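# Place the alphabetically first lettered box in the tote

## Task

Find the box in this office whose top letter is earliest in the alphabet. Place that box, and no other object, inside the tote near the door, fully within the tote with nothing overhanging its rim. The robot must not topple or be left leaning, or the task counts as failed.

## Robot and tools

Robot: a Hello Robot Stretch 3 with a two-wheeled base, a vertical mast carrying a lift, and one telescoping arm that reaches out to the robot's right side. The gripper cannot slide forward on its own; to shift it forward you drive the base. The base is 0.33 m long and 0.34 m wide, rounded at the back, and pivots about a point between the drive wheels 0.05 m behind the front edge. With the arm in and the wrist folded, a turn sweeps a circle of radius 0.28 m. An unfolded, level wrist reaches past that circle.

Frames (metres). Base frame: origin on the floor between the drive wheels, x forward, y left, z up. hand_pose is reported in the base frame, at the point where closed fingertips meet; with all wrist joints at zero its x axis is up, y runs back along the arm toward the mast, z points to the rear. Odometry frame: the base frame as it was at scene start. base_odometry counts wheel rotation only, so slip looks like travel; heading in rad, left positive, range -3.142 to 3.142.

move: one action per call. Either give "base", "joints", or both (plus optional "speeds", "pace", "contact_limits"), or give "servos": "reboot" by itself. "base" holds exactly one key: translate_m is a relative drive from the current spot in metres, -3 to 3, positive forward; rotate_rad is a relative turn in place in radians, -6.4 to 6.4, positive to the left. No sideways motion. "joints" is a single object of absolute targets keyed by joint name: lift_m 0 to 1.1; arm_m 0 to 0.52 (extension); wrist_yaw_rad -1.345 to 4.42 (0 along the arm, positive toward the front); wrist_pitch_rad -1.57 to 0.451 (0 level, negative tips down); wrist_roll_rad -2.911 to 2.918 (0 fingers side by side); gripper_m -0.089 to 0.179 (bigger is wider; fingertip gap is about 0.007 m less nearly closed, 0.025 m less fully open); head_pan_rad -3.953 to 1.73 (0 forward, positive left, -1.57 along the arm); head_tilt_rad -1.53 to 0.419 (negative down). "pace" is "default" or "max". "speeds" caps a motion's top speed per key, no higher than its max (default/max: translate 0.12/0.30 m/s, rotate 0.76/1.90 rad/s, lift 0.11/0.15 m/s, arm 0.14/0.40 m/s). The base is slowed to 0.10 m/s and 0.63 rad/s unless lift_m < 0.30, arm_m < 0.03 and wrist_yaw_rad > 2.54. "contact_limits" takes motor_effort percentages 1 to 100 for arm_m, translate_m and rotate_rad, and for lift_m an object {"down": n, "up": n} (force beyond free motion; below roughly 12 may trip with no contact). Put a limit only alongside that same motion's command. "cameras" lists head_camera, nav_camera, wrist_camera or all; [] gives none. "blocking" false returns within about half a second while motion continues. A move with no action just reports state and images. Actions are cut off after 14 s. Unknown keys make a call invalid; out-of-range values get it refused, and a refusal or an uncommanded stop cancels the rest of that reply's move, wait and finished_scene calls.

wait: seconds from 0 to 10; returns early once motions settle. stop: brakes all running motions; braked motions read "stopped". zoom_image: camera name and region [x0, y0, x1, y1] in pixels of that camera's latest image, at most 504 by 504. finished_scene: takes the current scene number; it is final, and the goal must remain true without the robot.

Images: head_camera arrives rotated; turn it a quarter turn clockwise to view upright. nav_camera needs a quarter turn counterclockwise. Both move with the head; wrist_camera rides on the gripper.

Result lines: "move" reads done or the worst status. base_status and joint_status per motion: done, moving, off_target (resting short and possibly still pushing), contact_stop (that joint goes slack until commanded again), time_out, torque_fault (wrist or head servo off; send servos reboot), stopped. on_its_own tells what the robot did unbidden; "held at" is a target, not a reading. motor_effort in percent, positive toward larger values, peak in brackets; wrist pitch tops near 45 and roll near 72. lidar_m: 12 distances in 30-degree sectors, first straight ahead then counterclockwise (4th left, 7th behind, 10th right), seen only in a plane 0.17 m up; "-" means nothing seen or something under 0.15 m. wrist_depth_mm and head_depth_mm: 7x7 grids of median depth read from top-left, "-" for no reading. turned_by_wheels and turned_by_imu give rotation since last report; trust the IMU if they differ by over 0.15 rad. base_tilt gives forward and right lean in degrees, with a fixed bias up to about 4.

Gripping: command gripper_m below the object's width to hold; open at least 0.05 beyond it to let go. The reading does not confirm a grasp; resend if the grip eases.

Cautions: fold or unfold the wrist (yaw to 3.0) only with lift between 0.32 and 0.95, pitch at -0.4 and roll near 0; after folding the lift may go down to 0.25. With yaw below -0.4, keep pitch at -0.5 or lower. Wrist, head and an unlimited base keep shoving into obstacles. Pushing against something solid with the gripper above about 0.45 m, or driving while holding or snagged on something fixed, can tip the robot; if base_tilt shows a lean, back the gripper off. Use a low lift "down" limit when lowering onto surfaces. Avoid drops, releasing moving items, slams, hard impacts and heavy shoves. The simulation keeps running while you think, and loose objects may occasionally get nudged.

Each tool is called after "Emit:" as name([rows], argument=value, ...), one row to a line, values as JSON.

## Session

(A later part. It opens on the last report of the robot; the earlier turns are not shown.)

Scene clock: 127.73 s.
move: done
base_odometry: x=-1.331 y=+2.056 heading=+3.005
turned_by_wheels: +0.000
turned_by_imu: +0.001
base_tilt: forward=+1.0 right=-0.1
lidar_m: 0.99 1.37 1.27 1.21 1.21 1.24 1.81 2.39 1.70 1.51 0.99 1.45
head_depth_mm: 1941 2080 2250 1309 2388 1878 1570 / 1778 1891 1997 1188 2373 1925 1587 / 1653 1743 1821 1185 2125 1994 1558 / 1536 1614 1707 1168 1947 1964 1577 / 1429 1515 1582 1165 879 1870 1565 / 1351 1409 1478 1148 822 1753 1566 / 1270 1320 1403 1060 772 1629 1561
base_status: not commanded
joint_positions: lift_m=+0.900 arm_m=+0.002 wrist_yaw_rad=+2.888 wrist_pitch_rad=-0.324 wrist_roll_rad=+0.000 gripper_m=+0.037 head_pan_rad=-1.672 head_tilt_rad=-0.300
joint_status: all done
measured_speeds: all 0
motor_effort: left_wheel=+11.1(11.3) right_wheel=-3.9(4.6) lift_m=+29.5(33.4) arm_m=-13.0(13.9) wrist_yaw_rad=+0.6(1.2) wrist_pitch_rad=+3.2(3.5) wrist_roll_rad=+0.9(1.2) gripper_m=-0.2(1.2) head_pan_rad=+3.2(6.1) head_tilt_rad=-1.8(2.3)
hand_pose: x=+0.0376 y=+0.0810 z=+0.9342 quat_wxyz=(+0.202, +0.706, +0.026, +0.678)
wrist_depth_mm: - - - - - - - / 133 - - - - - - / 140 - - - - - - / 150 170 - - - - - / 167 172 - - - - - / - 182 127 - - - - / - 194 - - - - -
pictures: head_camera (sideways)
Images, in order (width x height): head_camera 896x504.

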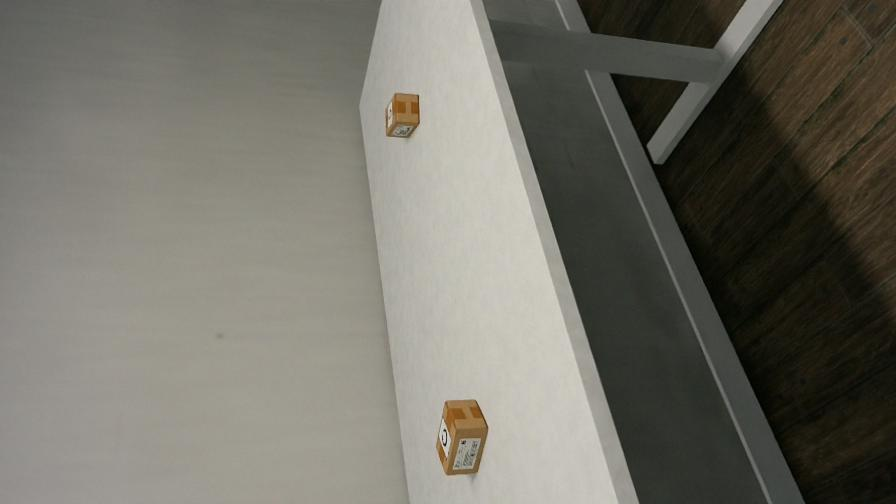

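Emit:
move(base={"rotate_rad": 1.2616}, joints={"lift_m": 0.93, "wrist_pitch_rad": -0.4}, pace="max", cameras=[])

Emit:
move(base={"translate_m": -0.355}, pace="max", cameras=[])

Emit:
move(base={"rotate_rad": -0.7058}, joints={"wrist_yaw_rad": 0.7, "head_pan_rad": -1.57, "head_tilt_rad": -0.5}, pace="max", cameras=[])

Emit:
move(joints={"lift_m": 1.098, "wrist_pitch_rad": -1.2, "gripper_m": 0.179}, pace="max", cameras=["head_camera"])

Scene clock: 213.73 s.
move: done
base_odometry: x=-1.331 y=+2.056 heading=-2.017
turned_by_wheels: +1.261
turned_by_imu: +1.259
base_tilt: forward=+1.0 right=-0.3
lidar_m: 1.21 1.21 1.24 1.24 2.41 2.39 1.70 0.99 1.42 1.54 0.99 1.37
head_depth_mm: 1266 1325 1384 1434 1507 1588 1583 / 1335 1401 1464 1535 1625 1697 1588 / 1408 1494 1568 1649 1746 1821 1587 / 1526 1604 1672 1763 1873 1930 1573 / 1638 1698 1812 1910 2039 1998 1579 / 1639 1728 1806 1897 1997 1967 1557 / 1482 1551 1609 1683 828 1820 1566
base_status: done
joint_positions: lift_m=+0.930 arm_m=+0.002 wrist_yaw_rad=+2.888 wrist_pitch_rad=-0.415 wrist_roll_rad=+0.000 gripper_m=+0.037 head_pan_rad=-1.670 head_tilt_rad=-0.300
joint_status: all done
measured_speeds: all 0
motor_effort: left_wheel=-10.5(13.9) right_wheel=+10.2(14.8) lift_m=+21.6(31.9) arm_m=-20.7(20.9) wrist_yaw_rad=+0.4(1.2) wrist_pitch_rad=+2.2(5.2) wrist_roll_rad=+0.9(1.1) gripper_m=-0.1(1.2) head_pan_rad=+2.7(4.4) head_tilt_rad=-1.8(2.1)
hand_pose: x=+0.0350 y=+0.0709 z=+0.9434 quat_wxyz=(+0.232, +0.704, +0.057, +0.668)
wrist_depth_mm: - - - - - - - / 135 - - - - - - / 145 174 - - - - - / 162 178 - - - - - / - 181 - - - - - / - 199 127 - - - - / - - - - - - -

Scene clock: 218.23 s.
move: done
base_odometry: x=-1.178 y=+2.376 heading=-2.017
turned_by_wheels: +0.000
turned_by_imu: +0.001
base_tilt: forward=+1.0 right=-0.1
lidar_m: 1.56 1.52 1.38 1.76 2.13 2.11 1.34 1.22 0.77 1.31 1.21 1.22
head_depth_mm: 1069 1117 1168 1221 760 551 1378 / 1143 1191 1238 1298 1356 550 1498 / 1206 1263 1320 1399 1463 1496 1579 / 1288 1347 1414 1491 1586 1680 1568 / 1374 1444 1527 1627 1711 1827 1567 / 1480 1571 1666 1774 1889 1933 1565 / 1598 1689 1825 1931 2053 1964 1565
base_status: done
joint_positions: lift_m=+0.930 arm_m=+0.002 wrist_yaw_rad=+2.888 wrist_pitch_rad=-0.415 wrist_roll_rad=+0.000 gripper_m=+0.037 head_pan_rad=-1.670 head_tilt_rad=-0.300
joint_status: not commanded
measured_speeds: all 0
motor_effort: left_wheel=-13.2(16.5) right_wheel=+2.8(11.0) lift_m=+26.8(27.0) arm_m=-22.6(23.4) wrist_yaw_rad=+0.7(1.4) wrist_pitch_rad=+2.4(2.9) wrist_roll_rad=+0.9(1.2) gripper_m=-0.4(1.4) head_pan_rad=+2.5(4.4) head_tilt_rad=-0.1(2.2)
hand_pose: x=+0.0350 y=+0.0709 z=+0.9434 quat_wxyz=(+0.232, +0.704, +0.057, +0.668)
wrist_depth_mm: - - - - - - - / 135 - - - - - - / 145 174 - - - - - / 162 179 - - - - - / - 182 - - - - - / - 198 127 - - - - / - - - - - - -

Scene clock: 220.30 s.
move: done
base_odometry: x=-1.178 y=+2.376 heading=-2.723
turned_by_wheels: -0.705
turned_by_imu: -0.704
base_tilt: forward=+0.9 right=-0.1
lidar_m: 1.21 1.56 1.52 1.38 1.76 2.22 2.11 1.34 1.27 0.77 1.24 1.63
head_depth_mm: 1017 1097 1074 717 539 1586 - / 1009 1092 1071 716 539 1577 - / 1023 1103 1070 715 536 1590 - / 1016 1101 1066 711 535 1592 1398 / 1017 1101 1054 708 534 - - / 1024 1110 1136 705 533 1600 1297 / 1024 1117 1220 706 531 1579 1298
base_status: done
joint_positions: lift_m=+0.930 arm_m=+0.002 wrist_yaw_rad=+0.703 wrist_pitch_rad=-0.415 wrist_roll_rad=+0.000 gripper_m=+0.037 head_pan_rad=-1.568 head_tilt_rad=-0.502
joint_status: all done
measured_speeds: all 0
motor_effort: left_wheel=+10.6(14.8) right_wheel=-9.8(15.8) lift_m=+29.7(29.7) arm_m=-23.5(23.5) wrist_yaw_rad=-1.8(6.2) wrist_pitch_rad=+2.8(2.8) wrist_roll_rad=+0.8(1.1) gripper_m=-0.2(1.3) head_pan_rad=+1.4(4.4) head_tilt_rad=-1.2(3.5)
hand_pose: x=+0.1238 y=-0.3184 z=+0.9434 quat_wxyz=(+0.700, +0.375, -0.599, +0.101)
wrist_depth_mm: - - - - - - - / - - - - 406 403 408 / - - - 295 295 296 294 / - - - - 237 219 221 / - - - - - 198 183 / - - 127 - 131 - 179 / - - - - - - -

Scene clock: 222.27 s.
move: done
base_odometry: x=-1.178 y=+2.376 heading=-2.723
turned_by_wheels: +0.000
turned_by_imu: +0.000
base_tilt: forward=+1.0 right=+0.1
lidar_m: 1.21 1.56 1.51 1.38 1.76 2.21 2.11 1.34 1.27 0.77 1.24 1.63
head_depth_mm: - - - - - - - / - - - - - - - / 1018 1082 989 - - - - / 1023 1102 1055 748 - 1548 - / 1019 1116 1056 746 - 1464 1258 / 1020 1106 1125 707 515 1595 1320 / 1020 1108 1219 706 533 1596 1324
base_status: not commanded
joint_positions: lift_m=+1.098 arm_m=+0.002 wrist_yaw_rad=+0.703 wrist_pitch_rad=-1.202 wrist_roll_rad=+0.000 gripper_m=+0.179 head_pan_rad=-1.568 head_tilt_rad=-0.502
joint_status: all done
measured_speeds: all 0
motor_effort: left_wheel=+10.4(10.8) right_wheel=-10.2(10.9) lift_m=+30.0(32.8) arm_m=-21.9(23.2) wrist_yaw_rad=-1.5(2.1) wrist_pitch_rad=+0.5(3.5) wrist_roll_rad=+1.0(1.1) gripper_m=-0.3(95.1) head_pan_rad=-1.1(2.3) head_tilt_rad=+0.7(2.1)
hand_pose: x=+0.0236 y=-0.2002 z=+0.9886 quat_wxyz=(+0.685, +0.576, -0.409, -0.175)
wrist_depth_mm: - - - - - 253 239 / - - - - - - 236 / - - - - - - - / - - - - - - - / - - - - - - - / - - - - - 135 138 / - - - - - - 109
pictures: head_camera (sideways)
Images, in order (width x height): head_camera 896x504.

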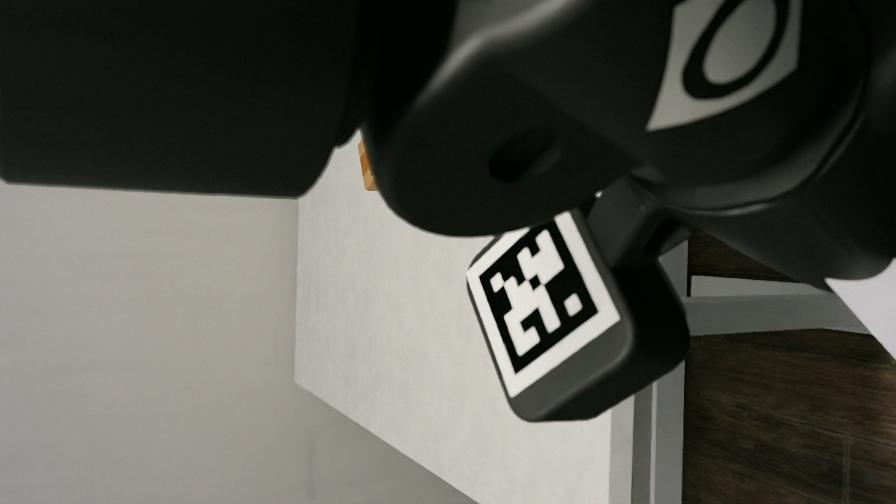

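Emit:
move(joints={"arm_m": 0.36, "head_pan_rad": -1.6, "head_tilt_rad": -0.55}, pace="max", contact_limits={"arm_m": 40}, cameras=["wrist_camera", "head_camera"])

Scene clock: 243.43 s.
move: done
base_odometry: x=-1.178 y=+2.376 heading=-2.723
turned_by_wheels: +0.000
turned_by_imu: +0.001
base_tilt: forward=+0.8 right=-0.1
lidar_m: 1.21 1.56 1.52 1.37 1.76 2.22 2.11 1.35 1.27 0.77 1.24 1.64
head_depth_mm: 401 1117 935 658 544 1536 1301 / 387 1121 931 655 543 1544 1306 / 380 410 454 655 541 1534 1297 / 1015 490 494 655 540 1525 1298 / 1022 1096 932 602 539 1204 1237 / 1017 1107 919 651 538 1528 1290 / 1015 1108 1188 650 535 1533 1290
base_status: not commanded
joint_positions: lift_m=+1.098 arm_m=+0.360 wrist_yaw_rad=+0.703 wrist_pitch_rad=-1.204 wrist_roll_rad=+0.000 gripper_m=+0.179 head_pan_rad=-1.600 head_tilt_rad=-0.548
joint_status: all done
measured_speeds: all 0
motor_effort: left_wheel=+9.8(10.7) right_wheel=-9.5(10.3) lift_m=+29.7(30.5) arm_m=+20.9(26.5) wrist_yaw_rad=-1.4(2.1) wrist_pitch_rad=+0.8(0.8) wrist_roll_rad=+0.8(1.1) gripper_m=-0.1(1.4) head_pan_rad=-1.5(4.6) head_tilt_rad=-2.4(5.9)
contact_limits: arm_m 40 (drawing in: default 40, maximum 55; extending or still: default 49, maximum 70)
hand_pose: x=+0.0233 y=-0.5581 z=+0.9885 quat_wxyz=(+0.685, +0.576, -0.409, -0.176)
wrist_depth_mm: - 242 240 239 238 236 233 / 232 233 231 230 228 228 206 / 224 222 222 222 221 219 194 / 215 216 214 213 213 213 207 / 208 208 206 205 205 205 203 / 125 127 199 199 198 194 123 / - 192 193 192 190 191 107
pictures: head_camera (sideways), wrist_camera
Images, in order (width x height): head_camera 896x504, wrist_camera 644x364.

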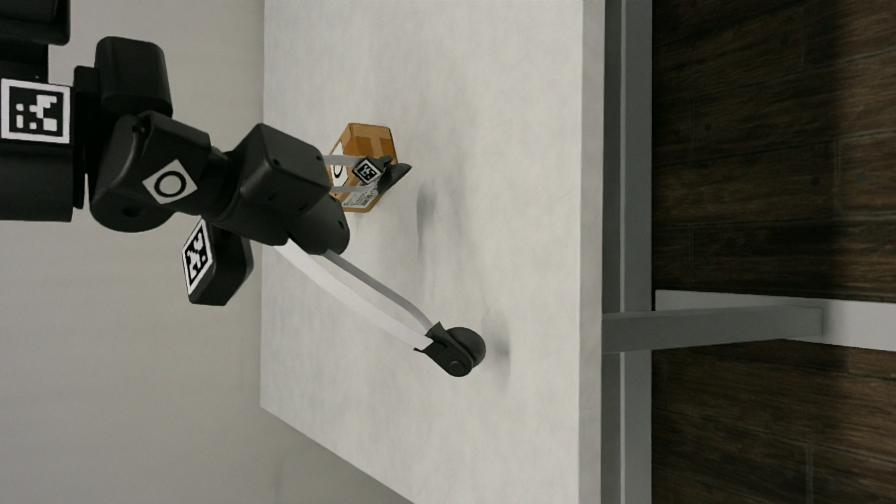

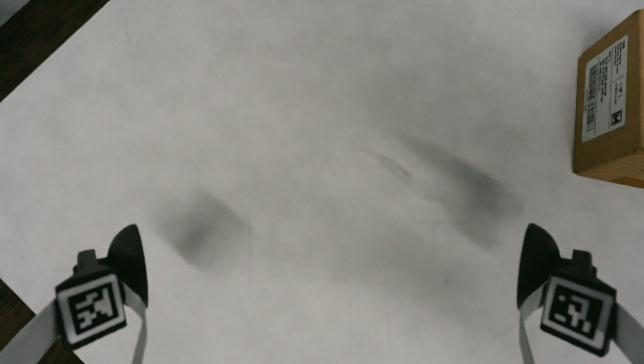

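Emit:
zoom_image(camera="wrist_camera", region=[480, 0, 644, 200])

Emit:
zoom_image(camera="head_camera", region=[290, 90, 450, 240])

Scaled by 2.520.

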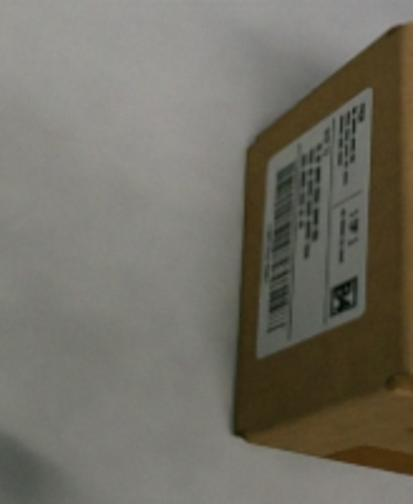

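Scaled by 3.150 (camera's finer frame: 1280x720).

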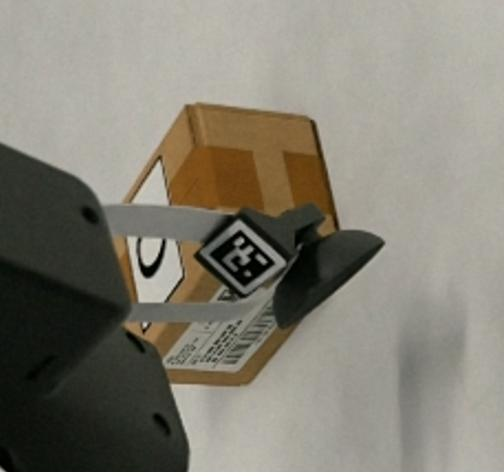

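Emit:
move(base={"translate_m": -0.0965}, joints={"wrist_yaw_rad": 0.475, "wrist_pitch_rad": -1.0}, pace="max", cameras=["wrist_camera"])

Emit:
move(joints={"arm_m": 0.44}, contact_limits={"arm_m": 38}, cameras=["wrist_camera", "head_camera"])

Scene clock: 293.60 s.
move: done
base_odometry: x=-1.090 y=+2.416 heading=-2.723
turned_by_wheels: +0.000
turned_by_imu: +0.001
base_tilt: forward=+1.0 right=-0.1
lidar_m: 1.31 1.63 1.56 1.36 1.70 2.12 2.02 1.27 1.28 0.84 0.79 1.64
head_depth_mm: 391 1129 935 653 541 1553 1306 / 379 1129 927 654 541 1542 1302 / 380 404 631 653 538 1539 1297 / 1021 488 715 654 538 1528 1293 / 1023 1117 870 651 537 1542 1301 / 1019 1123 918 621 536 1176 1258 / 1016 1114 909 643 535 1532 1305
base_status: done
joint_positions: lift_m=+1.098 arm_m=+0.360 wrist_yaw_rad=+0.478 wrist_pitch_rad=-1.012 wrist_roll_rad=+0.000 gripper_m=+0.179 head_pan_rad=-1.600 head_tilt_rad=-0.550
joint_status: all done
measured_speeds: all 0
motor_effort: left_wheel=-5.9(7.9) right_wheel=-0.9(14.4) lift_m=+27.7(28.9) arm_m=-23.2(23.8) wrist_yaw_rad=-2.1(4.7) wrist_pitch_rad=+2.1(2.2) wrist_roll_rad=+0.8(1.2) gripper_m=+0.3(0.9) head_pan_rad=-1.9(3.6) head_tilt_rad=-2.8(4.3)
contact_limits: arm_m 40 (drawing in: default 40, maximum 55; extending or still: default 49, maximum 70)
hand_pose: x=+0.0316 y=-0.6076 z=+1.0063 quat_wxyz=(+0.682, +0.479, -0.519, -0.187)
wrist_depth_mm: - 307 308 308 308 306 305 / 284 285 284 285 219 281 280 / 263 261 262 261 213 256 258 / 245 243 244 243 241 241 240 / 228 233 228 227 227 226 224 / 125 127 214 213 212 208 122 / 197 199 201 201 201 197 107
Images, in order (width x height): wrist_camera 644x364.

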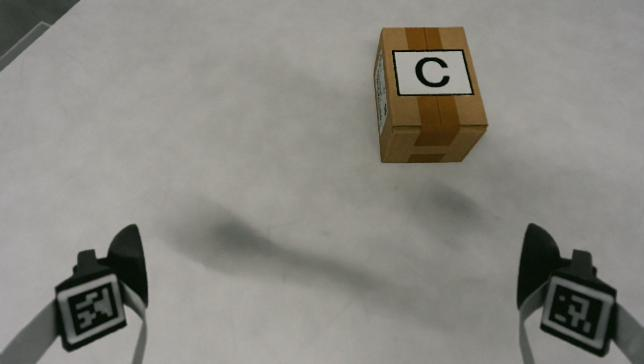

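Scene clock: 295.40 s.
move: done
base_odometry: x=-1.090 y=+2.416 heading=-2.723
turned_by_wheels: +0.000
turned_by_imu: +0.000
base_tilt: forward=+0.8 right=-0.1
lidar_m: 1.30 1.63 1.55 1.36 1.70 2.12 2.01 1.27 1.27 0.84 0.79 1.64
head_depth_mm: 1027 1124 928 655 541 1526 1300 / 453 1113 927 656 539 1551 1300 / 449 497 827 653 538 1532 1303 / 1021 554 744 649 536 1547 1295 / 1020 1119 819 648 537 1523 1297 / 1019 1117 920 648 535 1174 1254 / 1022 1118 909 647 533 1531 1297
base_status: not commanded
joint_positions: lift_m=+1.098 arm_m=+0.440 wrist_yaw_rad=+0.478 wrist_pitch_rad=-1.011 wrist_roll_rad=+0.000 gripper_m=+0.179 head_pan_rad=-1.600 head_tilt_rad=-0.550
joint_status: all done
measured_speeds: all 0
motor_effort: left_wheel=-5.8(6.0) right_wheel=-0.6(1.1) lift_m=+27.3(28.2) arm_m=+23.8(26.8) wrist_yaw_rad=-2.1(2.8) wrist_pitch_rad=+1.5(2.2) wrist_roll_rad=+0.8(1.2) gripper_m=-0.4(1.3) head_pan_rad=-3.7(4.2) head_tilt_rad=-3.5(3.9)
contact_limits: arm_m 38 (drawing in: default 40, maximum 55; extending or still: default 49, maximum 70)
hand_pose: x=+0.0316 y=-0.6877 z=+1.0063 quat_wxyz=(+0.682, +0.479, -0.519, -0.186)
wrist_depth_mm: 324 311 307 306 308 306 303 / 285 280 283 281 281 280 279 / 264 261 261 252 206 260 260 / 245 243 243 237 190 240 241 / 229 230 228 224 179 226 225 / 125 127 214 212 212 209 123 / 197 198 201 201 200 197 107
pictures: head_camera (sideways), wrist_camera
Images, in order (width x height): head_camera 896x504, wrist_camera 644x364.

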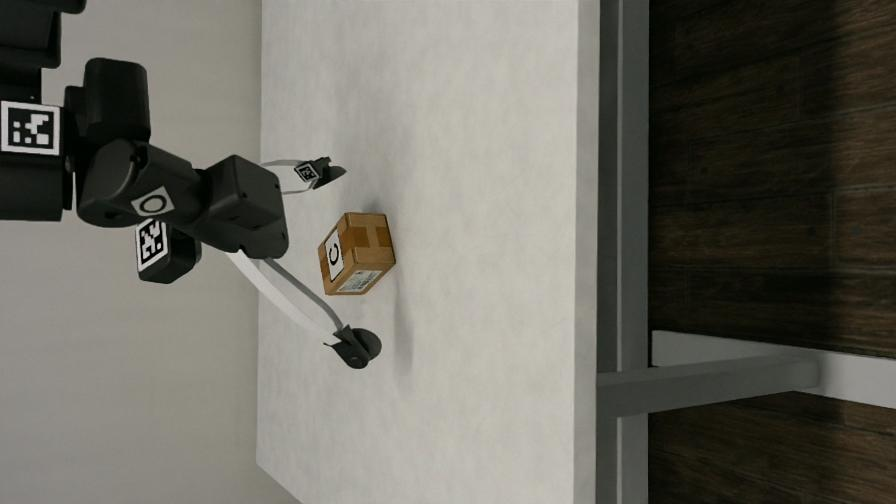

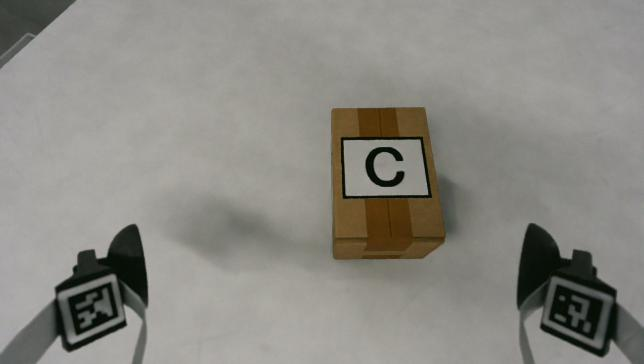

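Emit:
move(base={"translate_m": -0.004}, joints={"arm_m": 0.492}, contact_limits={"arm_m": 38}, cameras=["wrist_camera"])

Emit:
move(joints={"lift_m": 1.055}, contact_limits={"lift_m": {"down": 15}}, cameras=["wrist_camera"])

Scene clock: 310.13 s.
move: done
base_odometry: x=-1.086 y=+2.417 heading=-2.723
turned_by_wheels: +0.000
turned_by_imu: +0.001
base_tilt: forward=+0.8 right=+0.0
lidar_m: 1.31 1.64 1.56 1.36 1.69 2.11 2.01 1.27 1.28 0.85 0.79 1.64
head_depth_mm: 1040 1121 929 656 541 1541 1302 / 497 1120 930 653 540 1539 1295 / 494 548 871 652 540 1538 1298 / 1011 600 746 653 537 1536 1281 / 1020 1116 819 649 535 1518 1294 / 1024 1124 918 648 534 1198 1254 / 1024 1116 909 647 533 1527 1293
base_status: done
joint_positions: lift_m=+1.098 arm_m=+0.492 wrist_yaw_rad=+0.478 wrist_pitch_rad=-1.011 wrist_roll_rad=+0.000 gripper_m=+0.179 head_pan_rad=-1.600 head_tilt_rad=-0.550
joint_status: all done
measured_speeds: all 0
motor_effort: left_wheel=-6.3(9.1) right_wheel=-3.1(8.2) lift_m=+25.7(26.4) arm_m=+23.2(26.5) wrist_yaw_rad=-1.9(2.6) wrist_pitch_rad=+1.7(2.1) wrist_roll_rad=+0.8(1.1) gripper_m=-0.1(1.4) head_pan_rad=-2.3(3.8) head_tilt_rad=-2.1(3.7)
contact_limits: arm_m 38 (drawing in: default 40, maximum 55; extending or still: default 49, maximum 70)
hand_pose: x=+0.0317 y=-0.7398 z=+1.0064 quat_wxyz=(+0.682, +0.479, -0.520, -0.186)
wrist_depth_mm: 317 308 310 306 306 303 303 / 286 284 280 284 280 280 279 / 265 263 261 259 261 259 256 / 243 243 242 188 241 240 240 / 227 230 228 176 223 225 225 / 125 127 214 165 208 208 122 / 198 199 201 196 197 199 107
Images, in order (width x height): wrist_camera 644x364.

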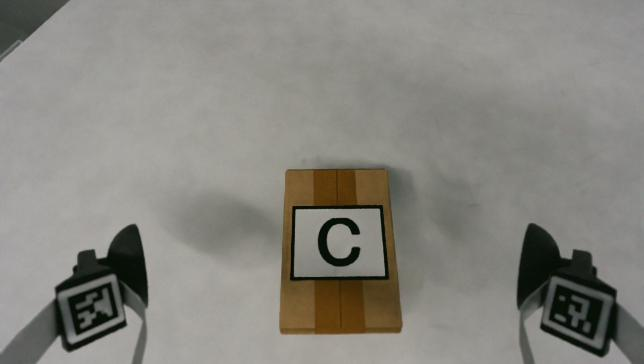

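Scene clock: 311.33 s.
move: done
base_odometry: x=-1.086 y=+2.417 heading=-2.723
turned_by_wheels: +0.000
turned_by_imu: +0.000
base_tilt: forward=+0.9 right=-0.1
lidar_m: 1.31 1.64 1.56 1.36 1.69 2.11 2.01 1.27 1.28 0.85 0.79 1.64
head_depth_mm: 990 1124 930 653 542 1541 1293 / 530 1087 931 654 538 1540 1296 / 518 531 787 652 538 1540 1297 / 1016 1074 728 651 536 1531 1288 / 1018 1122 917 647 535 1531 1293 / 1019 1116 913 648 534 1197 1270 / 1021 1114 913 645 533 1537 1291
base_status: not commanded
joint_positions: lift_m=+1.055 arm_m=+0.492 wrist_yaw_rad=+0.478 wrist_pitch_rad=-1.011 wrist_roll_rad=+0.000 gripper_m=+0.179 head_pan_rad=-1.600 head_tilt_rad=-0.550
joint_status: all done
measured_speeds: all 0
motor_effort: left_wheel=-6.4(6.6) right_wheel=-3.1(3.4) lift_m=+20.9(23.5) arm_m=+21.8(23.6) wrist_yaw_rad=-1.9(2.5) wrist_pitch_rad=+1.7(2.1) wrist_roll_rad=+0.7(1.0) gripper_m=-0.7(1.2) head_pan_rad=-1.9(3.8) head_tilt_rad=-2.2(3.7)
contact_limits: arm_m 38 (drawing in: default 40, maximum 55; extending or still: default 49, maximum 70); lift_m down 15 (down: maximum 72; up: maximum 65)
hand_pose: x=+0.0317 y=-0.7398 z=+0.9638 quat_wxyz=(+0.682, +0.479, -0.520, -0.186)
wrist_depth_mm: 251 249 251 251 248 246 246 / 231 230 229 227 228 227 226 / 213 212 212 153 210 210 209 / 199 198 196 142 191 195 195 / 186 184 184 133 136 182 182 / 116 169 171 125 128 170 123 / 159 161 161 159 160 161 109
Images, in order (width x height): wrist_camera 644x364.

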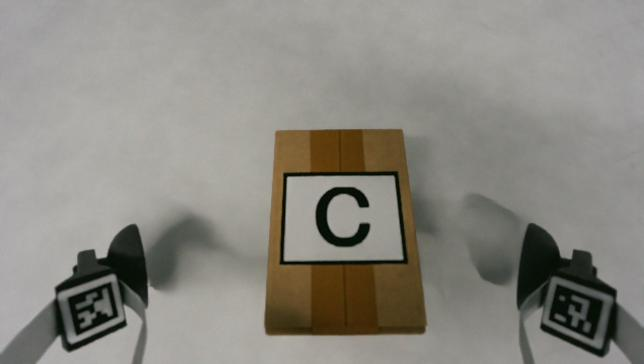

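Emit:
move(joints={"gripper_m": 0.03}, cameras=["wrist_camera"])

Emit:
move(joints={"lift_m": 1.098}, speeds={"lift_m": 0.06}, cameras=["wrist_camera", "head_camera"])

Scene clock: 317.10 s.
move: done
base_odometry: x=-1.086 y=+2.417 heading=-2.723
turned_by_wheels: +0.000
turned_by_imu: +0.001
base_tilt: forward=+1.1 right=-0.3
lidar_m: 1.31 1.63 1.56 1.36 1.70 2.11 2.01 1.27 1.27 0.86 0.79 1.64
head_depth_mm: 997 1126 929 652 540 1542 1300 / 530 1089 930 654 541 1548 1298 / 515 531 829 652 539 1532 1297 / 1021 1077 733 651 536 1539 1302 / 1025 1122 916 650 537 1535 1288 / 1022 1109 914 644 536 1190 1258 / 1026 1114 916 642 534 1529 1295
base_status: not commanded
joint_positions: lift_m=+1.055 arm_m=+0.492 wrist_yaw_rad=+0.478 wrist_pitch_rad=-0.999 wrist_roll_rad=+0.000 gripper_m=+0.031 head_pan_rad=-1.600 head_tilt_rad=-0.550
joint_status: all done
measured_speeds: all 0
motor_effort: left_wheel=-6.3(6.7) right_wheel=-3.3(3.5) lift_m=+21.9(22.0) arm_m=+12.9(16.5) wrist_yaw_rad=-1.9(2.6) wrist_pitch_rad=-0.4(2.1) wrist_roll_rad=+0.7(1.2) gripper_m=-19.6(99.8) head_pan_rad=-2.3(3.8) head_tilt_rad=-1.6(2.9)
contact_limits: arm_m 38 (drawing in: default 40, maximum 55; extending or still: default 49, maximum 70); lift_m down 15 (down: maximum 72; up: maximum 65)
hand_pose: x=+0.0329 y=-0.7422 z=+0.9652 quat_wxyz=(+0.684, +0.476, -0.522, -0.182)
wrist_depth_mm: 259 258 256 257 255 253 254 / 238 235 235 234 233 231 231 / 217 218 215 216 215 214 212 / 201 203 200 145 193 199 201 / 188 186 185 135 146 185 184 / 176 175 125 126 127 173 171 / 166 161 162 159 160 161 162
Images, in order (width x height): wrist_camera 644x364.

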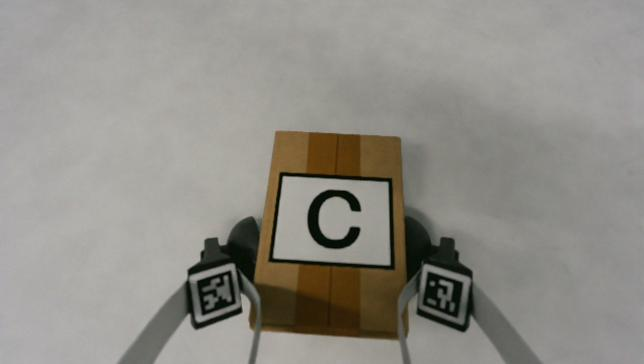

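Scene clock: 318.40 s.
move: done
base_odometry: x=-1.086 y=+2.417 heading=-2.723
turned_by_wheels: +0.000
turned_by_imu: +0.000
base_tilt: forward=+1.0 right=-0.1
lidar_m: 1.31 1.64 1.56 1.35 1.70 2.11 2.01 1.27 1.27 0.86 0.79 1.64
head_depth_mm: 1039 1122 934 655 540 1547 1299 / 497 1122 925 656 539 1531 1297 / 493 547 872 654 539 1531 1291 / 1008 600 719 653 536 1523 1285 / 1022 1125 920 645 536 1525 1289 / 1018 1113 914 647 536 1206 1255 / 1018 1116 912 643 532 1528 1296
base_status: not commanded
joint_positions: lift_m=+1.098 arm_m=+0.492 wrist_yaw_rad=+0.477 wrist_pitch_rad=-1.010 wrist_roll_rad=+0.000 gripper_m=+0.031 head_pan_rad=-1.600 head_tilt_rad=-0.550
joint_status: all done
measured_speeds: all 0
motor_effort: left_wheel=-6.1(6.4) right_wheel=-2.6(3.3) lift_m=+30.8(32.5) arm_m=+10.7(13.1) wrist_yaw_rad=-0.7(2.2) wrist_pitch_rad=+1.6(2.1) wrist_roll_rad=+0.8(1.1) gripper_m=-17.5(21.0) head_pan_rad=-3.0(3.7) head_tilt_rad=-1.2(2.5)
contact_limits: arm_m 38 (drawing in: default 40, maximum 55; extending or still: default 49, maximum 70)
hand_pose: x=+0.0316 y=-0.7400 z=+1.0065 quat_wxyz=(+0.682, +0.479, -0.520, -0.187)
wrist_depth_mm: 313 310 307 308 304 303 304 / 285 283 283 281 279 281 278 / 262 262 261 260 259 259 259 / 244 244 243 148 235 241 240 / 227 228 228 139 148 224 225 / 214 213 128 130 129 210 211 / 202 106 198 195 197 199 198
pictures: head_camera (sideways), wrist_camera
Images, in order (width x height): head_camera 896x504, wrist_camera 644x364.

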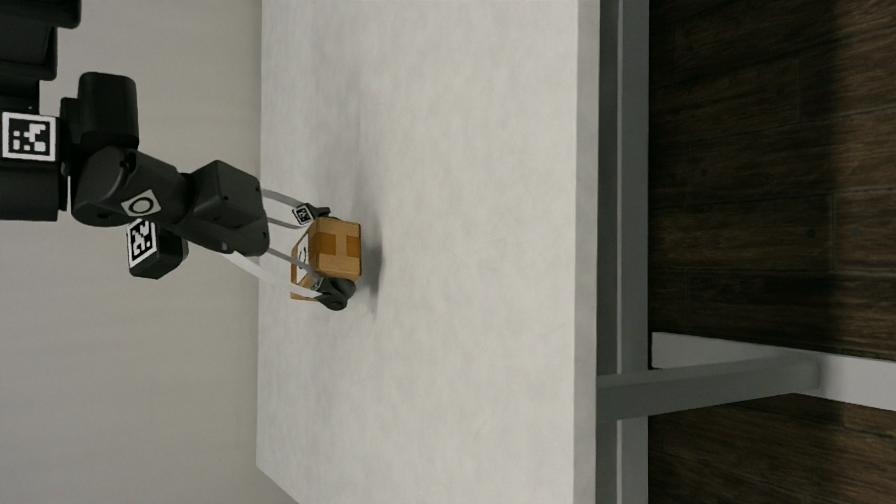

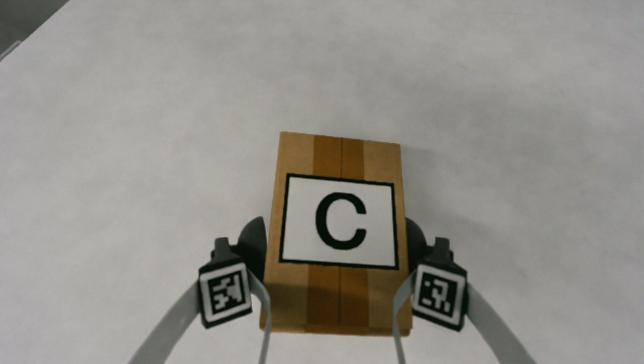

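Emit:
move(joints={"arm_m": 0.01, "head_pan_rad": -2.9, "head_tilt_rad": -0.4}, speeds={"arm_m": 0.28}, cameras=["wrist_camera"])

Emit:
move(base={"rotate_rad": -0.648}, pace="max", cameras=["wrist_camera", "head_camera"])

Emit:
move(base={"translate_m": -1.28}, joints={"lift_m": 0.75}, pace="max", cameras=["wrist_camera", "nav_camera"])

Emit:
move(base={"translate_m": -0.676}, pace="max", cameras=["wrist_camera"])

Emit:
move(base={"rotate_rad": -0.923}, pace="max", cameras=["wrist_camera", "nav_camera"])

Scene clock: 363.00 s.
move: done
base_odometry: x=-1.086 y=+2.417 heading=-2.723
turned_by_wheels: +0.000
turned_by_imu: +0.001
base_tilt: forward=+1.0 right=-0.2
lidar_m: 1.31 1.64 1.56 1.36 1.70 2.11 2.01 1.27 1.28 0.86 0.79 1.64
head_depth_mm: - - - - 2135 1792 1445 / - - - - 2150 1779 1441 / - - - - 2202 1775 1433 / - - - - 2185 1756 1444 / - - - - 2279 1761 1435 / - - - - 2278 1750 1444 / - - - - 2167 1639 1438
base_status: not commanded
joint_positions: lift_m=+1.098 arm_m=+0.010 wrist_yaw_rad=+0.477 wrist_pitch_rad=-1.011 wrist_roll_rad=+0.000 gripper_m=+0.031 head_pan_rad=-2.902 head_tilt_rad=-0.400
joint_status: all done
measured_speeds: all 0
motor_effort: left_wheel=-6.2(6.4) right_wheel=-3.1(3.4) lift_m=+30.4(31.2) arm_m=-23.1(25.4) wrist_yaw_rad=-0.7(1.4) wrist_pitch_rad=+2.1(2.2) wrist_roll_rad=+0.8(1.2) gripper_m=-17.4(18.6) head_pan_rad=+3.0(4.9) head_tilt_rad=+3.5(5.7)
hand_pose: x=+0.0314 y=-0.2578 z=+1.0063 quat_wxyz=(+0.682, +0.479, -0.520, -0.187)
wrist_depth_mm: - - 317 309 309 307 307 / - - - 308 284 281 280 / - - - - - 269 260 / - - - 148 - - - / - - - 138 147 - - / - - 129 130 129 - - / - 107 - - - - -
Images, in order (width x height): wrist_camera 644x364.

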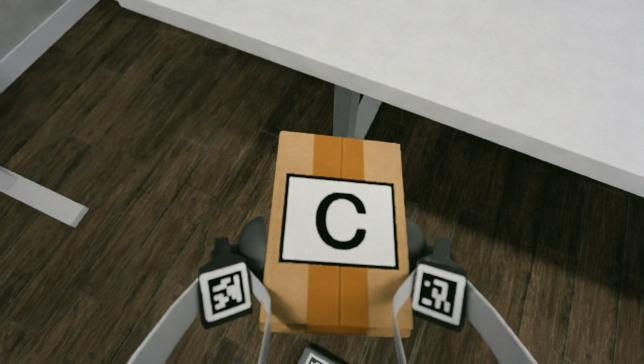

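Scene clock: 364.97 s.
move: done
base_odometry: x=-1.086 y=+2.417 heading=+2.913
turned_by_wheels: -0.647
turned_by_imu: -0.644
base_tilt: forward=+0.8 right=-0.2
lidar_m: 1.49 1.31 1.76 1.57 1.36 1.37 1.70 2.01 2.03 1.26 1.21 0.79
head_depth_mm: - - - - 2136 1787 1437 / - - - - 2144 1779 1449 / - - - - 2203 1755 1442 / - - - - 2171 1763 1433 / - - - - 2303 1762 1444 / - - - - 2211 1751 1442 / - - - - 2155 1755 1437
base_status: done
joint_positions: lift_m=+1.098 arm_m=+0.010 wrist_yaw_rad=+0.477 wrist_pitch_rad=-1.011 wrist_roll_rad=+0.000 gripper_m=+0.031 head_pan_rad=-2.900 head_tilt_rad=-0.400
joint_status: not commanded
measured_speeds: all 0
motor_effort: left_wheel=+11.4(15.5) right_wheel=-9.8(14.4) lift_m=+30.3(30.7) arm_m=-21.5(23.6) wrist_yaw_rad=-1.4(1.4) wrist_pitch_rad=+1.9(2.3) wrist_roll_rad=+0.9(1.2) gripper_m=-17.0(18.1) head_pan_rad=+3.1(4.1) head_tilt_rad=+3.2(4.7)
hand_pose: x=+0.0314 y=-0.2578 z=+1.0063 quat_wxyz=(+0.682, +0.479, -0.520, -0.187)
wrist_depth_mm: 312 310 311 310 315 325 918 / 291 295 - - - - - / - - - - - - - / - - - 149 - - - / - - - 139 148 - - / - - 129 130 129 - - / - 107 - - - - -
pictures: head_camera (sideways), wrist_camera
Images, in order (width x height): head_camera 896x504, wrist_camera 644x364.

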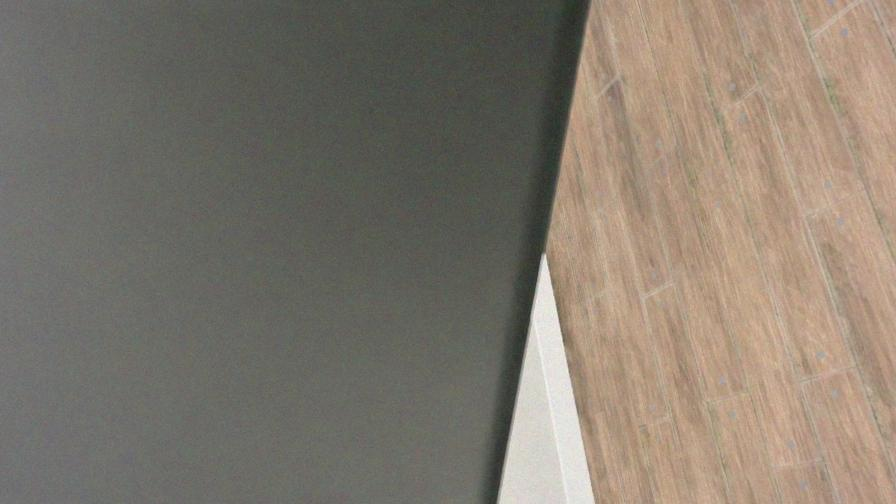

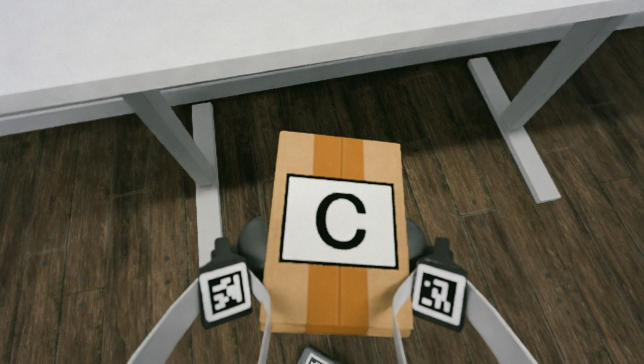

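Scene clock: 378.73 s.
move: done
base_odometry: x=+0.160 y=+2.127 heading=+2.913
turned_by_wheels: +0.000
turned_by_imu: +0.004
base_tilt: forward=+1.0 right=-0.3
lidar_m: 1.96 2.28 0.98 0.99 0.55 0.56 1.13 1.03 1.04 1.27 1.56 2.00
head_depth_mm: 1064 1143 1241 1353 1500 1640 1445 / 1015 1090 1195 1288 1425 1560 1445 / 984 1046 1132 1233 1350 1477 1445 / 942 1005 1085 1175 1279 1407 1443 / 906 968 1036 1122 1225 1330 1406 / 879 940 1003 1083 1175 1267 1368 / 853 907 964 1034 1115 1211 1311
base_status: done
joint_positions: lift_m=+0.750 arm_m=+0.010 wrist_yaw_rad=+0.477 wrist_pitch_rad=-1.011 wrist_roll_rad=+0.000 gripper_m=+0.031 head_pan_rad=-2.900 head_tilt_rad=-0.400
joint_status: all done
measured_speeds: all 0
motor_effort: left_wheel=-6.8(11.5) right_wheel=-0.6(17.0) lift_m=+21.8(27.2) arm_m=-22.4(23.8) wrist_yaw_rad=-0.9(1.4) wrist_pitch_rad=+2.2(2.3) wrist_roll_rad=+0.8(1.2) gripper_m=-16.9(18.9) head_pan_rad=+3.0(4.4) head_tilt_rad=+2.4(4.2)
hand_pose: x=+0.0314 y=-0.2577 z=+0.6587 quat_wxyz=(+0.682, +0.479, -0.520, -0.187)
wrist_depth_mm: - - - - - - - / - - - - - - - / 971 949 927 932 938 930 930 / 889 871 887 148 842 902 888 / 837 819 812 138 148 805 802 / 786 790 128 130 129 775 769 / 740 715 719 727 712 730 716
pictures: nav_camera (sideways), wrist_camera
Images, in order (width x height): nav_camera 672x504, wrist_camera 644x364.

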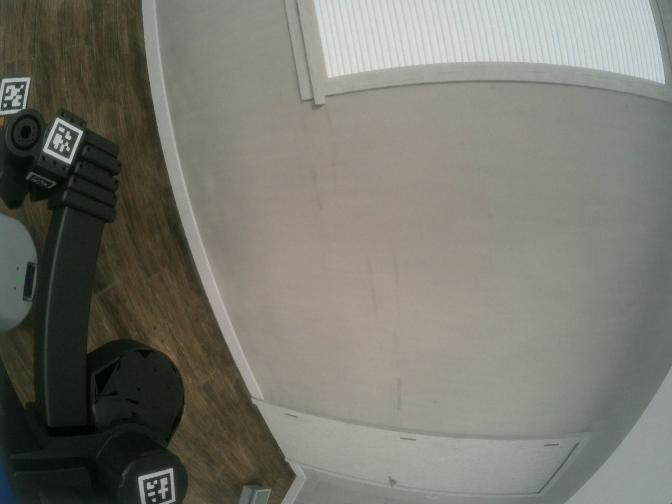

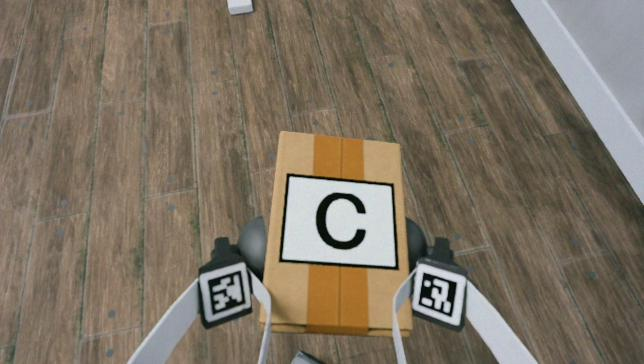

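Scene clock: 386.43 s.
move: done
base_odometry: x=+0.819 y=+1.974 heading=+2.913
turned_by_wheels: +0.000
turned_by_imu: +0.002
base_tilt: forward=+0.9 right=-0.1
lidar_m: 2.61 1.33 0.47 0.55 2.31 0.88 0.56 0.51 0.52 0.63 1.25 2.03
head_depth_mm: 507 547 594 653 720 803 904 / 487 523 568 617 679 753 852 / 468 503 542 589 644 711 795 / 453 483 520 564 613 670 743 / 437 466 499 539 584 636 702 / 421 448 479 514 560 606 665 / 408 434 462 495 535 577 633
base_status: done
joint_positions: lift_m=+0.750 arm_m=+0.010 wrist_yaw_rad=+0.477 wrist_pitch_rad=-1.011 wrist_roll_rad=+0.000 gripper_m=+0.031 head_pan_rad=-2.900 head_tilt_rad=-0.400
joint_status: not commanded
measured_speeds: all 0
motor_effort: left_wheel=-7.0(12.1) right_wheel=-1.2(11.7) lift_m=+22.4(22.6) arm_m=-22.0(22.8) wrist_yaw_rad=-0.5(1.3) wrist_pitch_rad=+1.9(2.3) wrist_roll_rad=+0.8(1.1) gripper_m=-16.9(18.2) head_pan_rad=+2.5(4.3) head_tilt_rad=+1.9(3.5)
hand_pose: x=+0.0314 y=-0.2577 z=+0.6587 quat_wxyz=(+0.682, +0.479, -0.520, -0.187)
wrist_depth_mm: - - - - - 499 382 / - - - - - 511 398 / 956 961 950 942 965 521 403 / 883 881 884 148 158 524 423 / 823 827 819 139 146 539 429 / 781 793 129 130 129 535 451 / 736 107 717 724 705 696 461
Images, in order (width x height): wrist_camera 644x364.

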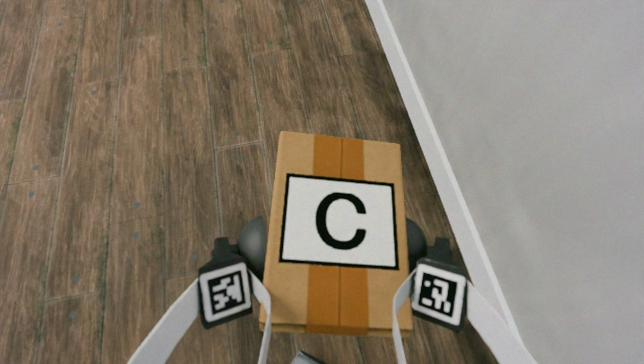

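Scene clock: 388.83 s.
move: done
base_odometry: x=+0.819 y=+1.974 heading=+1.990
turned_by_wheels: -0.922
turned_by_imu: -0.920
base_tilt: forward=+1.0 right=-0.2
lidar_m: 1.79 2.05 3.13 1.33 0.47 0.62 2.26 0.75 0.53 0.51 0.52 0.70
head_depth_mm: 1953 2079 2210 2377 2295 1780 1445 / 1997 2128 2256 2416 2293 1790 1438 / 2035 2171 2315 2514 2275 1779 1444 / 1555 1667 1819 1990 2102 1766 1438 / 1175 1248 1331 1406 1515 1608 1439 / 979 1030 1089 1132 1200 1273 1335 / 828 856 889 925 972 1016 1072
base_status: done
joint_positions: lift_m=+0.750 arm_m=+0.010 wrist_yaw_rad=+0.477 wrist_pitch_rad=-1.011 wrist_roll_rad=+0.000 gripper_m=+0.031 head_pan_rad=-2.900 head_tilt_rad=-0.400
joint_status: not commanded
measured_speeds: all 0
motor_effort: left_wheel=+10.7(15.7) right_wheel=-9.5(15.3) lift_m=+22.4(22.8) arm_m=-22.2(23.7) wrist_yaw_rad=-0.7(1.2) wrist_pitch_rad=+1.7(2.3) wrist_roll_rad=+0.8(1.0) gripper_m=-17.4(18.1) head_pan_rad=+2.8(4.1) head_tilt_rad=+0.1(2.1)
hand_pose: x=+0.0314 y=-0.2577 z=+0.6587 quat_wxyz=(+0.682, +0.479, -0.520, -0.187)
wrist_depth_mm: - 521 440 369 318 282 249 / - - 525 442 373 322 282 / 931 926 - 490 450 380 323 / 890 889 874 148 159 455 385 / 821 823 837 139 145 533 462 / 791 785 129 130 129 747 525 / 744 107 713 710 712 717 710
pictures: nav_camera (sideways), wrist_camera
Images, in order (width x height): nav_camera 672x504, wrist_camera 644x364.

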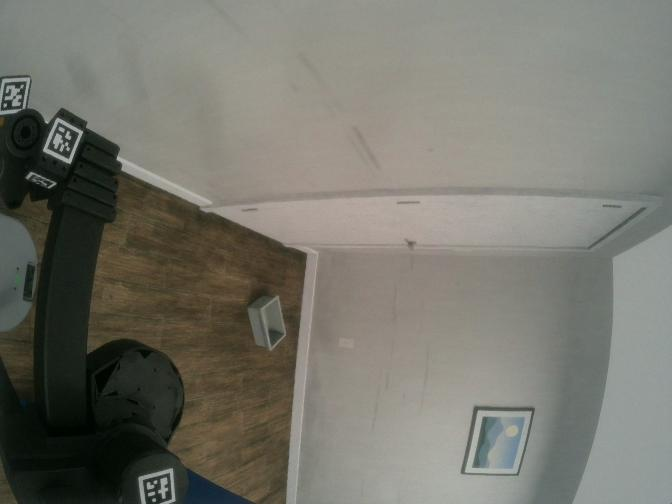

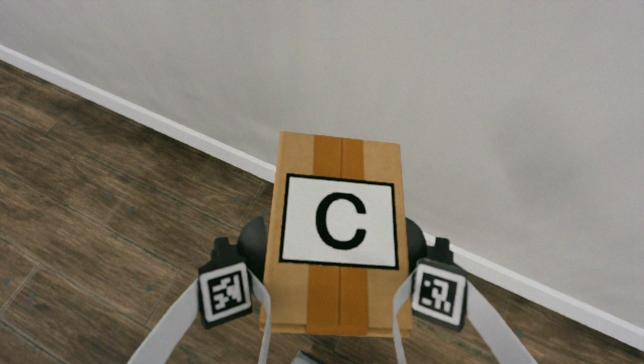

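Emit:
move(base={"translate_m": -1.29}, joints={"lift_m": 0.5}, pace="max", cameras=["nav_camera"])

Emit:
move(base={"rotate_rad": -1.571}, joints={"head_pan_rad": -1.7, "head_tilt_rad": -0.8, "arm_m": 0.06}, pace="max", cameras=["wrist_camera", "head_camera"])

Scene clock: 408.67 s.
move: done
base_odometry: x=+1.344 y=+0.796 heading=+1.990
turned_by_wheels: +0.000
turned_by_imu: +0.005
base_tilt: forward=+1.0 right=-0.2
lidar_m: 1.92 0.81 0.96 2.47 1.51 1.08 1.04 0.77 0.55 0.53 0.53 0.76
head_depth_mm: 850 899 958 1034 1105 1189 1306 / 871 924 991 1068 1147 1238 1346 / 889 947 1012 1091 1186 1282 1381 / 913 971 1046 1136 1222 1345 1398 / 935 1002 1079 1163 1277 1401 1448 / 967 1026 1096 1178 1263 1350 1361 / 878 912 949 993 1028 1081 1076
base_status: done
joint_positions: lift_m=+0.500 arm_m=+0.010 wrist_yaw_rad=+0.477 wrist_pitch_rad=-1.011 wrist_roll_rad=+0.000 gripper_m=+0.031 head_pan_rad=-2.900 head_tilt_rad=-0.400
joint_status: all done
measured_speeds: all 0
motor_effort: left_wheel=-2.1(11.8) right_wheel=-6.7(14.1) lift_m=+30.3(31.2) arm_m=+0.1(18.3) wrist_yaw_rad=-0.9(1.7) wrist_pitch_rad=+1.8(2.4) wrist_roll_rad=+0.9(1.1) gripper_m=-17.5(18.3) head_pan_rad=+3.4(4.6) head_tilt_rad=-0.4(2.1)
hand_pose: x=+0.0314 y=-0.2577 z=+0.4087 quat_wxyz=(+0.682, +0.479, -0.520, -0.187)
wrist_depth_mm: 779 - 497 377 336 298 265 / 719 705 549 487 - 338 300 / 681 685 674 511 - - 335 / 628 618 623 148 158 - - / 592 583 567 138 147 564 502 / 547 540 129 130 129 544 539 / 516 496 505 495 496 509 514
pictures: nav_camera (sideways)
Images, in order (width x height): nav_camera 672x504.

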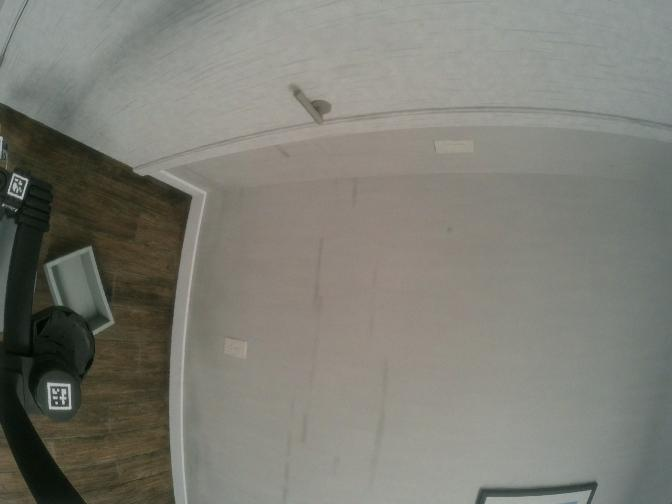

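Scene clock: 412.10 s.
move: done
base_odometry: x=+1.344 y=+0.796 heading=+0.420
turned_by_wheels: -1.570
turned_by_imu: -1.565
base_tilt: forward=+1.0 right=-0.1
lidar_m: 0.52 0.53 0.76 2.04 0.86 0.98 2.63 1.48 1.08 1.03 0.75 0.55
head_depth_mm: 933 1064 1249 1497 1511 1307 1166 / 923 1059 1239 1476 1500 1302 515 / 922 1049 1225 1461 1496 1285 530 / 913 1038 1212 1470 1500 1253 562 / 910 1036 1197 1441 1497 1315 1109 / 908 1029 1193 1411 1480 1317 1156 / 903 1021 1182 1400 1508 1312 1161
base_status: done
joint_positions: lift_m=+0.500 arm_m=+0.060 wrist_yaw_rad=+0.477 wrist_pitch_rad=-1.012 wrist_roll_rad=+0.000 gripper_m=+0.031 head_pan_rad=-1.696 head_tilt_rad=-0.803
joint_status: all done
measured_speeds: all 0
motor_effort: left_wheel=+10.8(15.3) right_wheel=-10.2(14.6) lift_m=+29.8(30.5) arm_m=+5.7(27.1) wrist_yaw_rad=-0.4(1.5) wrist_pitch_rad=+2.0(2.4) wrist_roll_rad=+0.8(1.1) gripper_m=-18.2(18.2) head_pan_rad=-3.9(4.3) head_tilt_rad=-0.7(6.1)
hand_pose: x=+0.0313 y=-0.3076 z=+0.4086 quat_wxyz=(+0.682, +0.479, -0.520, -0.187)
wrist_depth_mm: - 626 772 777 766 761 - / - 615 722 717 711 706 700 / - 665 673 671 650 663 672 / 530 625 623 148 155 605 609 / 572 582 570 139 144 576 566 / 549 547 129 130 129 534 541 / 516 515 503 505 505 509 509
pictures: head_camera (sideways), wrist_camera
Images, in order (width x height): head_camera 896x504, wrist_camera 644x364.

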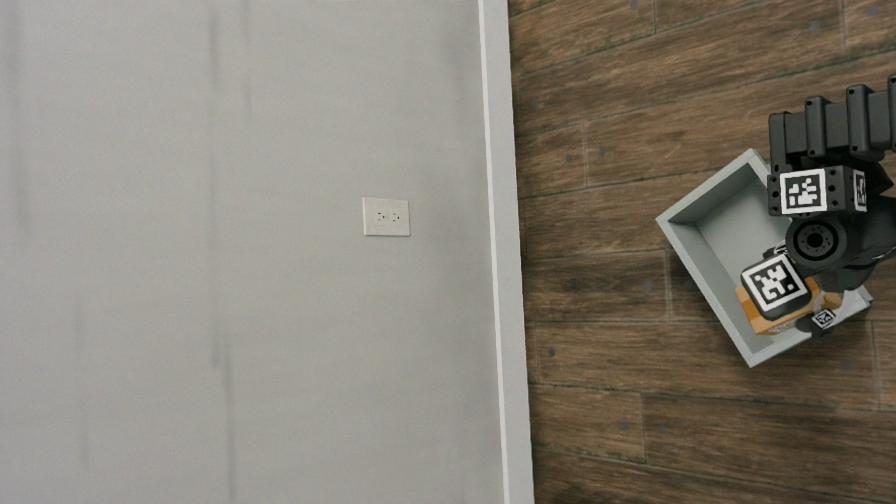

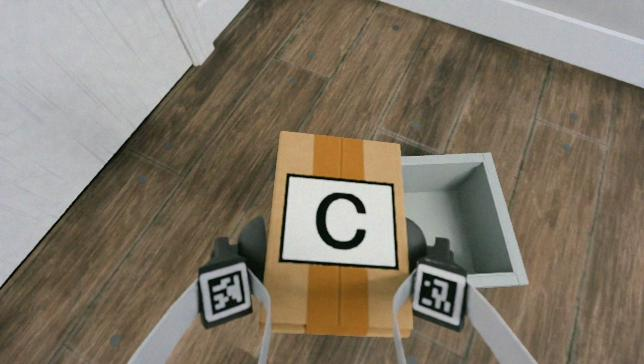

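Emit:
move(base={"translate_m": -0.034}, joints={"arm_m": 0.233, "lift_m": 0.36}, contact_limits={"arm_m": 40}, cameras=["wrist_camera", "head_camera"])

Scene clock: 428.03 s.
move: done
base_odometry: x=+1.313 y=+0.782 heading=+0.420
turned_by_wheels: +0.000
turned_by_imu: +0.001
base_tilt: forward=+1.0 right=-0.1
lidar_m: 0.56 0.57 0.81 2.17 0.86 0.98 2.62 1.49 1.08 1.04 0.80 0.58
head_depth_mm: 933 1064 1241 1494 1510 1311 1158 / 925 1059 1230 1471 1497 1321 1143 / 914 1049 1223 1452 1506 752 1111 / 917 1038 1208 1438 1511 783 1140 / 906 1031 1192 1435 1501 1241 1155 / 897 1025 1182 1398 1512 1319 1152 / 891 1010 1172 1397 1492 1313 1154
base_status: done
joint_positions: lift_m=+0.360 arm_m=+0.233 wrist_yaw_rad=+0.477 wrist_pitch_rad=-1.013 wrist_roll_rad=+0.000 gripper_m=+0.031 head_pan_rad=-1.700 head_tilt_rad=-0.800
joint_status: all done
measured_speeds: all 0
motor_effort: left_wheel=-2.2(6.5) right_wheel=-7.2(13.5) lift_m=+21.7(27.7) arm_m=+24.4(26.8) wrist_yaw_rad=-0.7(1.4) wrist_pitch_rad=+2.3(2.4) wrist_roll_rad=+0.9(1.1) gripper_m=-17.0(18.1) head_pan_rad=-2.7(4.2) head_tilt_rad=+1.7(1.7)
contact_limits: arm_m 40 (drawing in: default 40, maximum 55; extending or still: default 49, maximum 70)
hand_pose: x=+0.0313 y=-0.4805 z=+0.2686 quat_wxyz=(+0.682, +0.479, -0.519, -0.188)
wrist_depth_mm: 485 592 597 591 580 564 - / 498 556 552 549 537 537 531 / 519 510 510 501 496 502 501 / 469 476 472 148 451 460 465 / 448 442 319 139 146 437 437 / 419 413 128 130 129 405 411 / 390 106 - - - 382 390
pictures: head_camera (sideways), wrist_camera
Images, in order (width x height): head_camera 896x504, wrist_camera 644x364.

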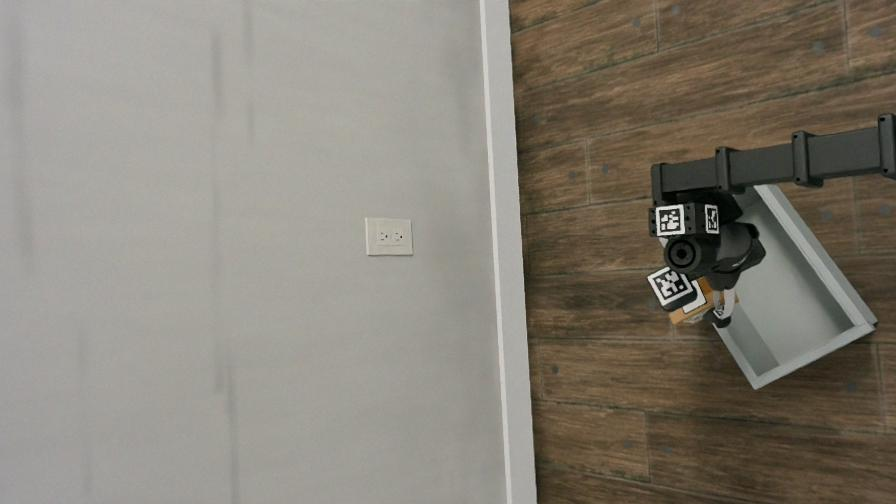

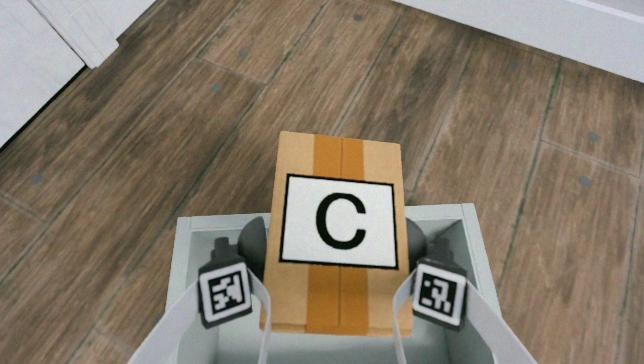

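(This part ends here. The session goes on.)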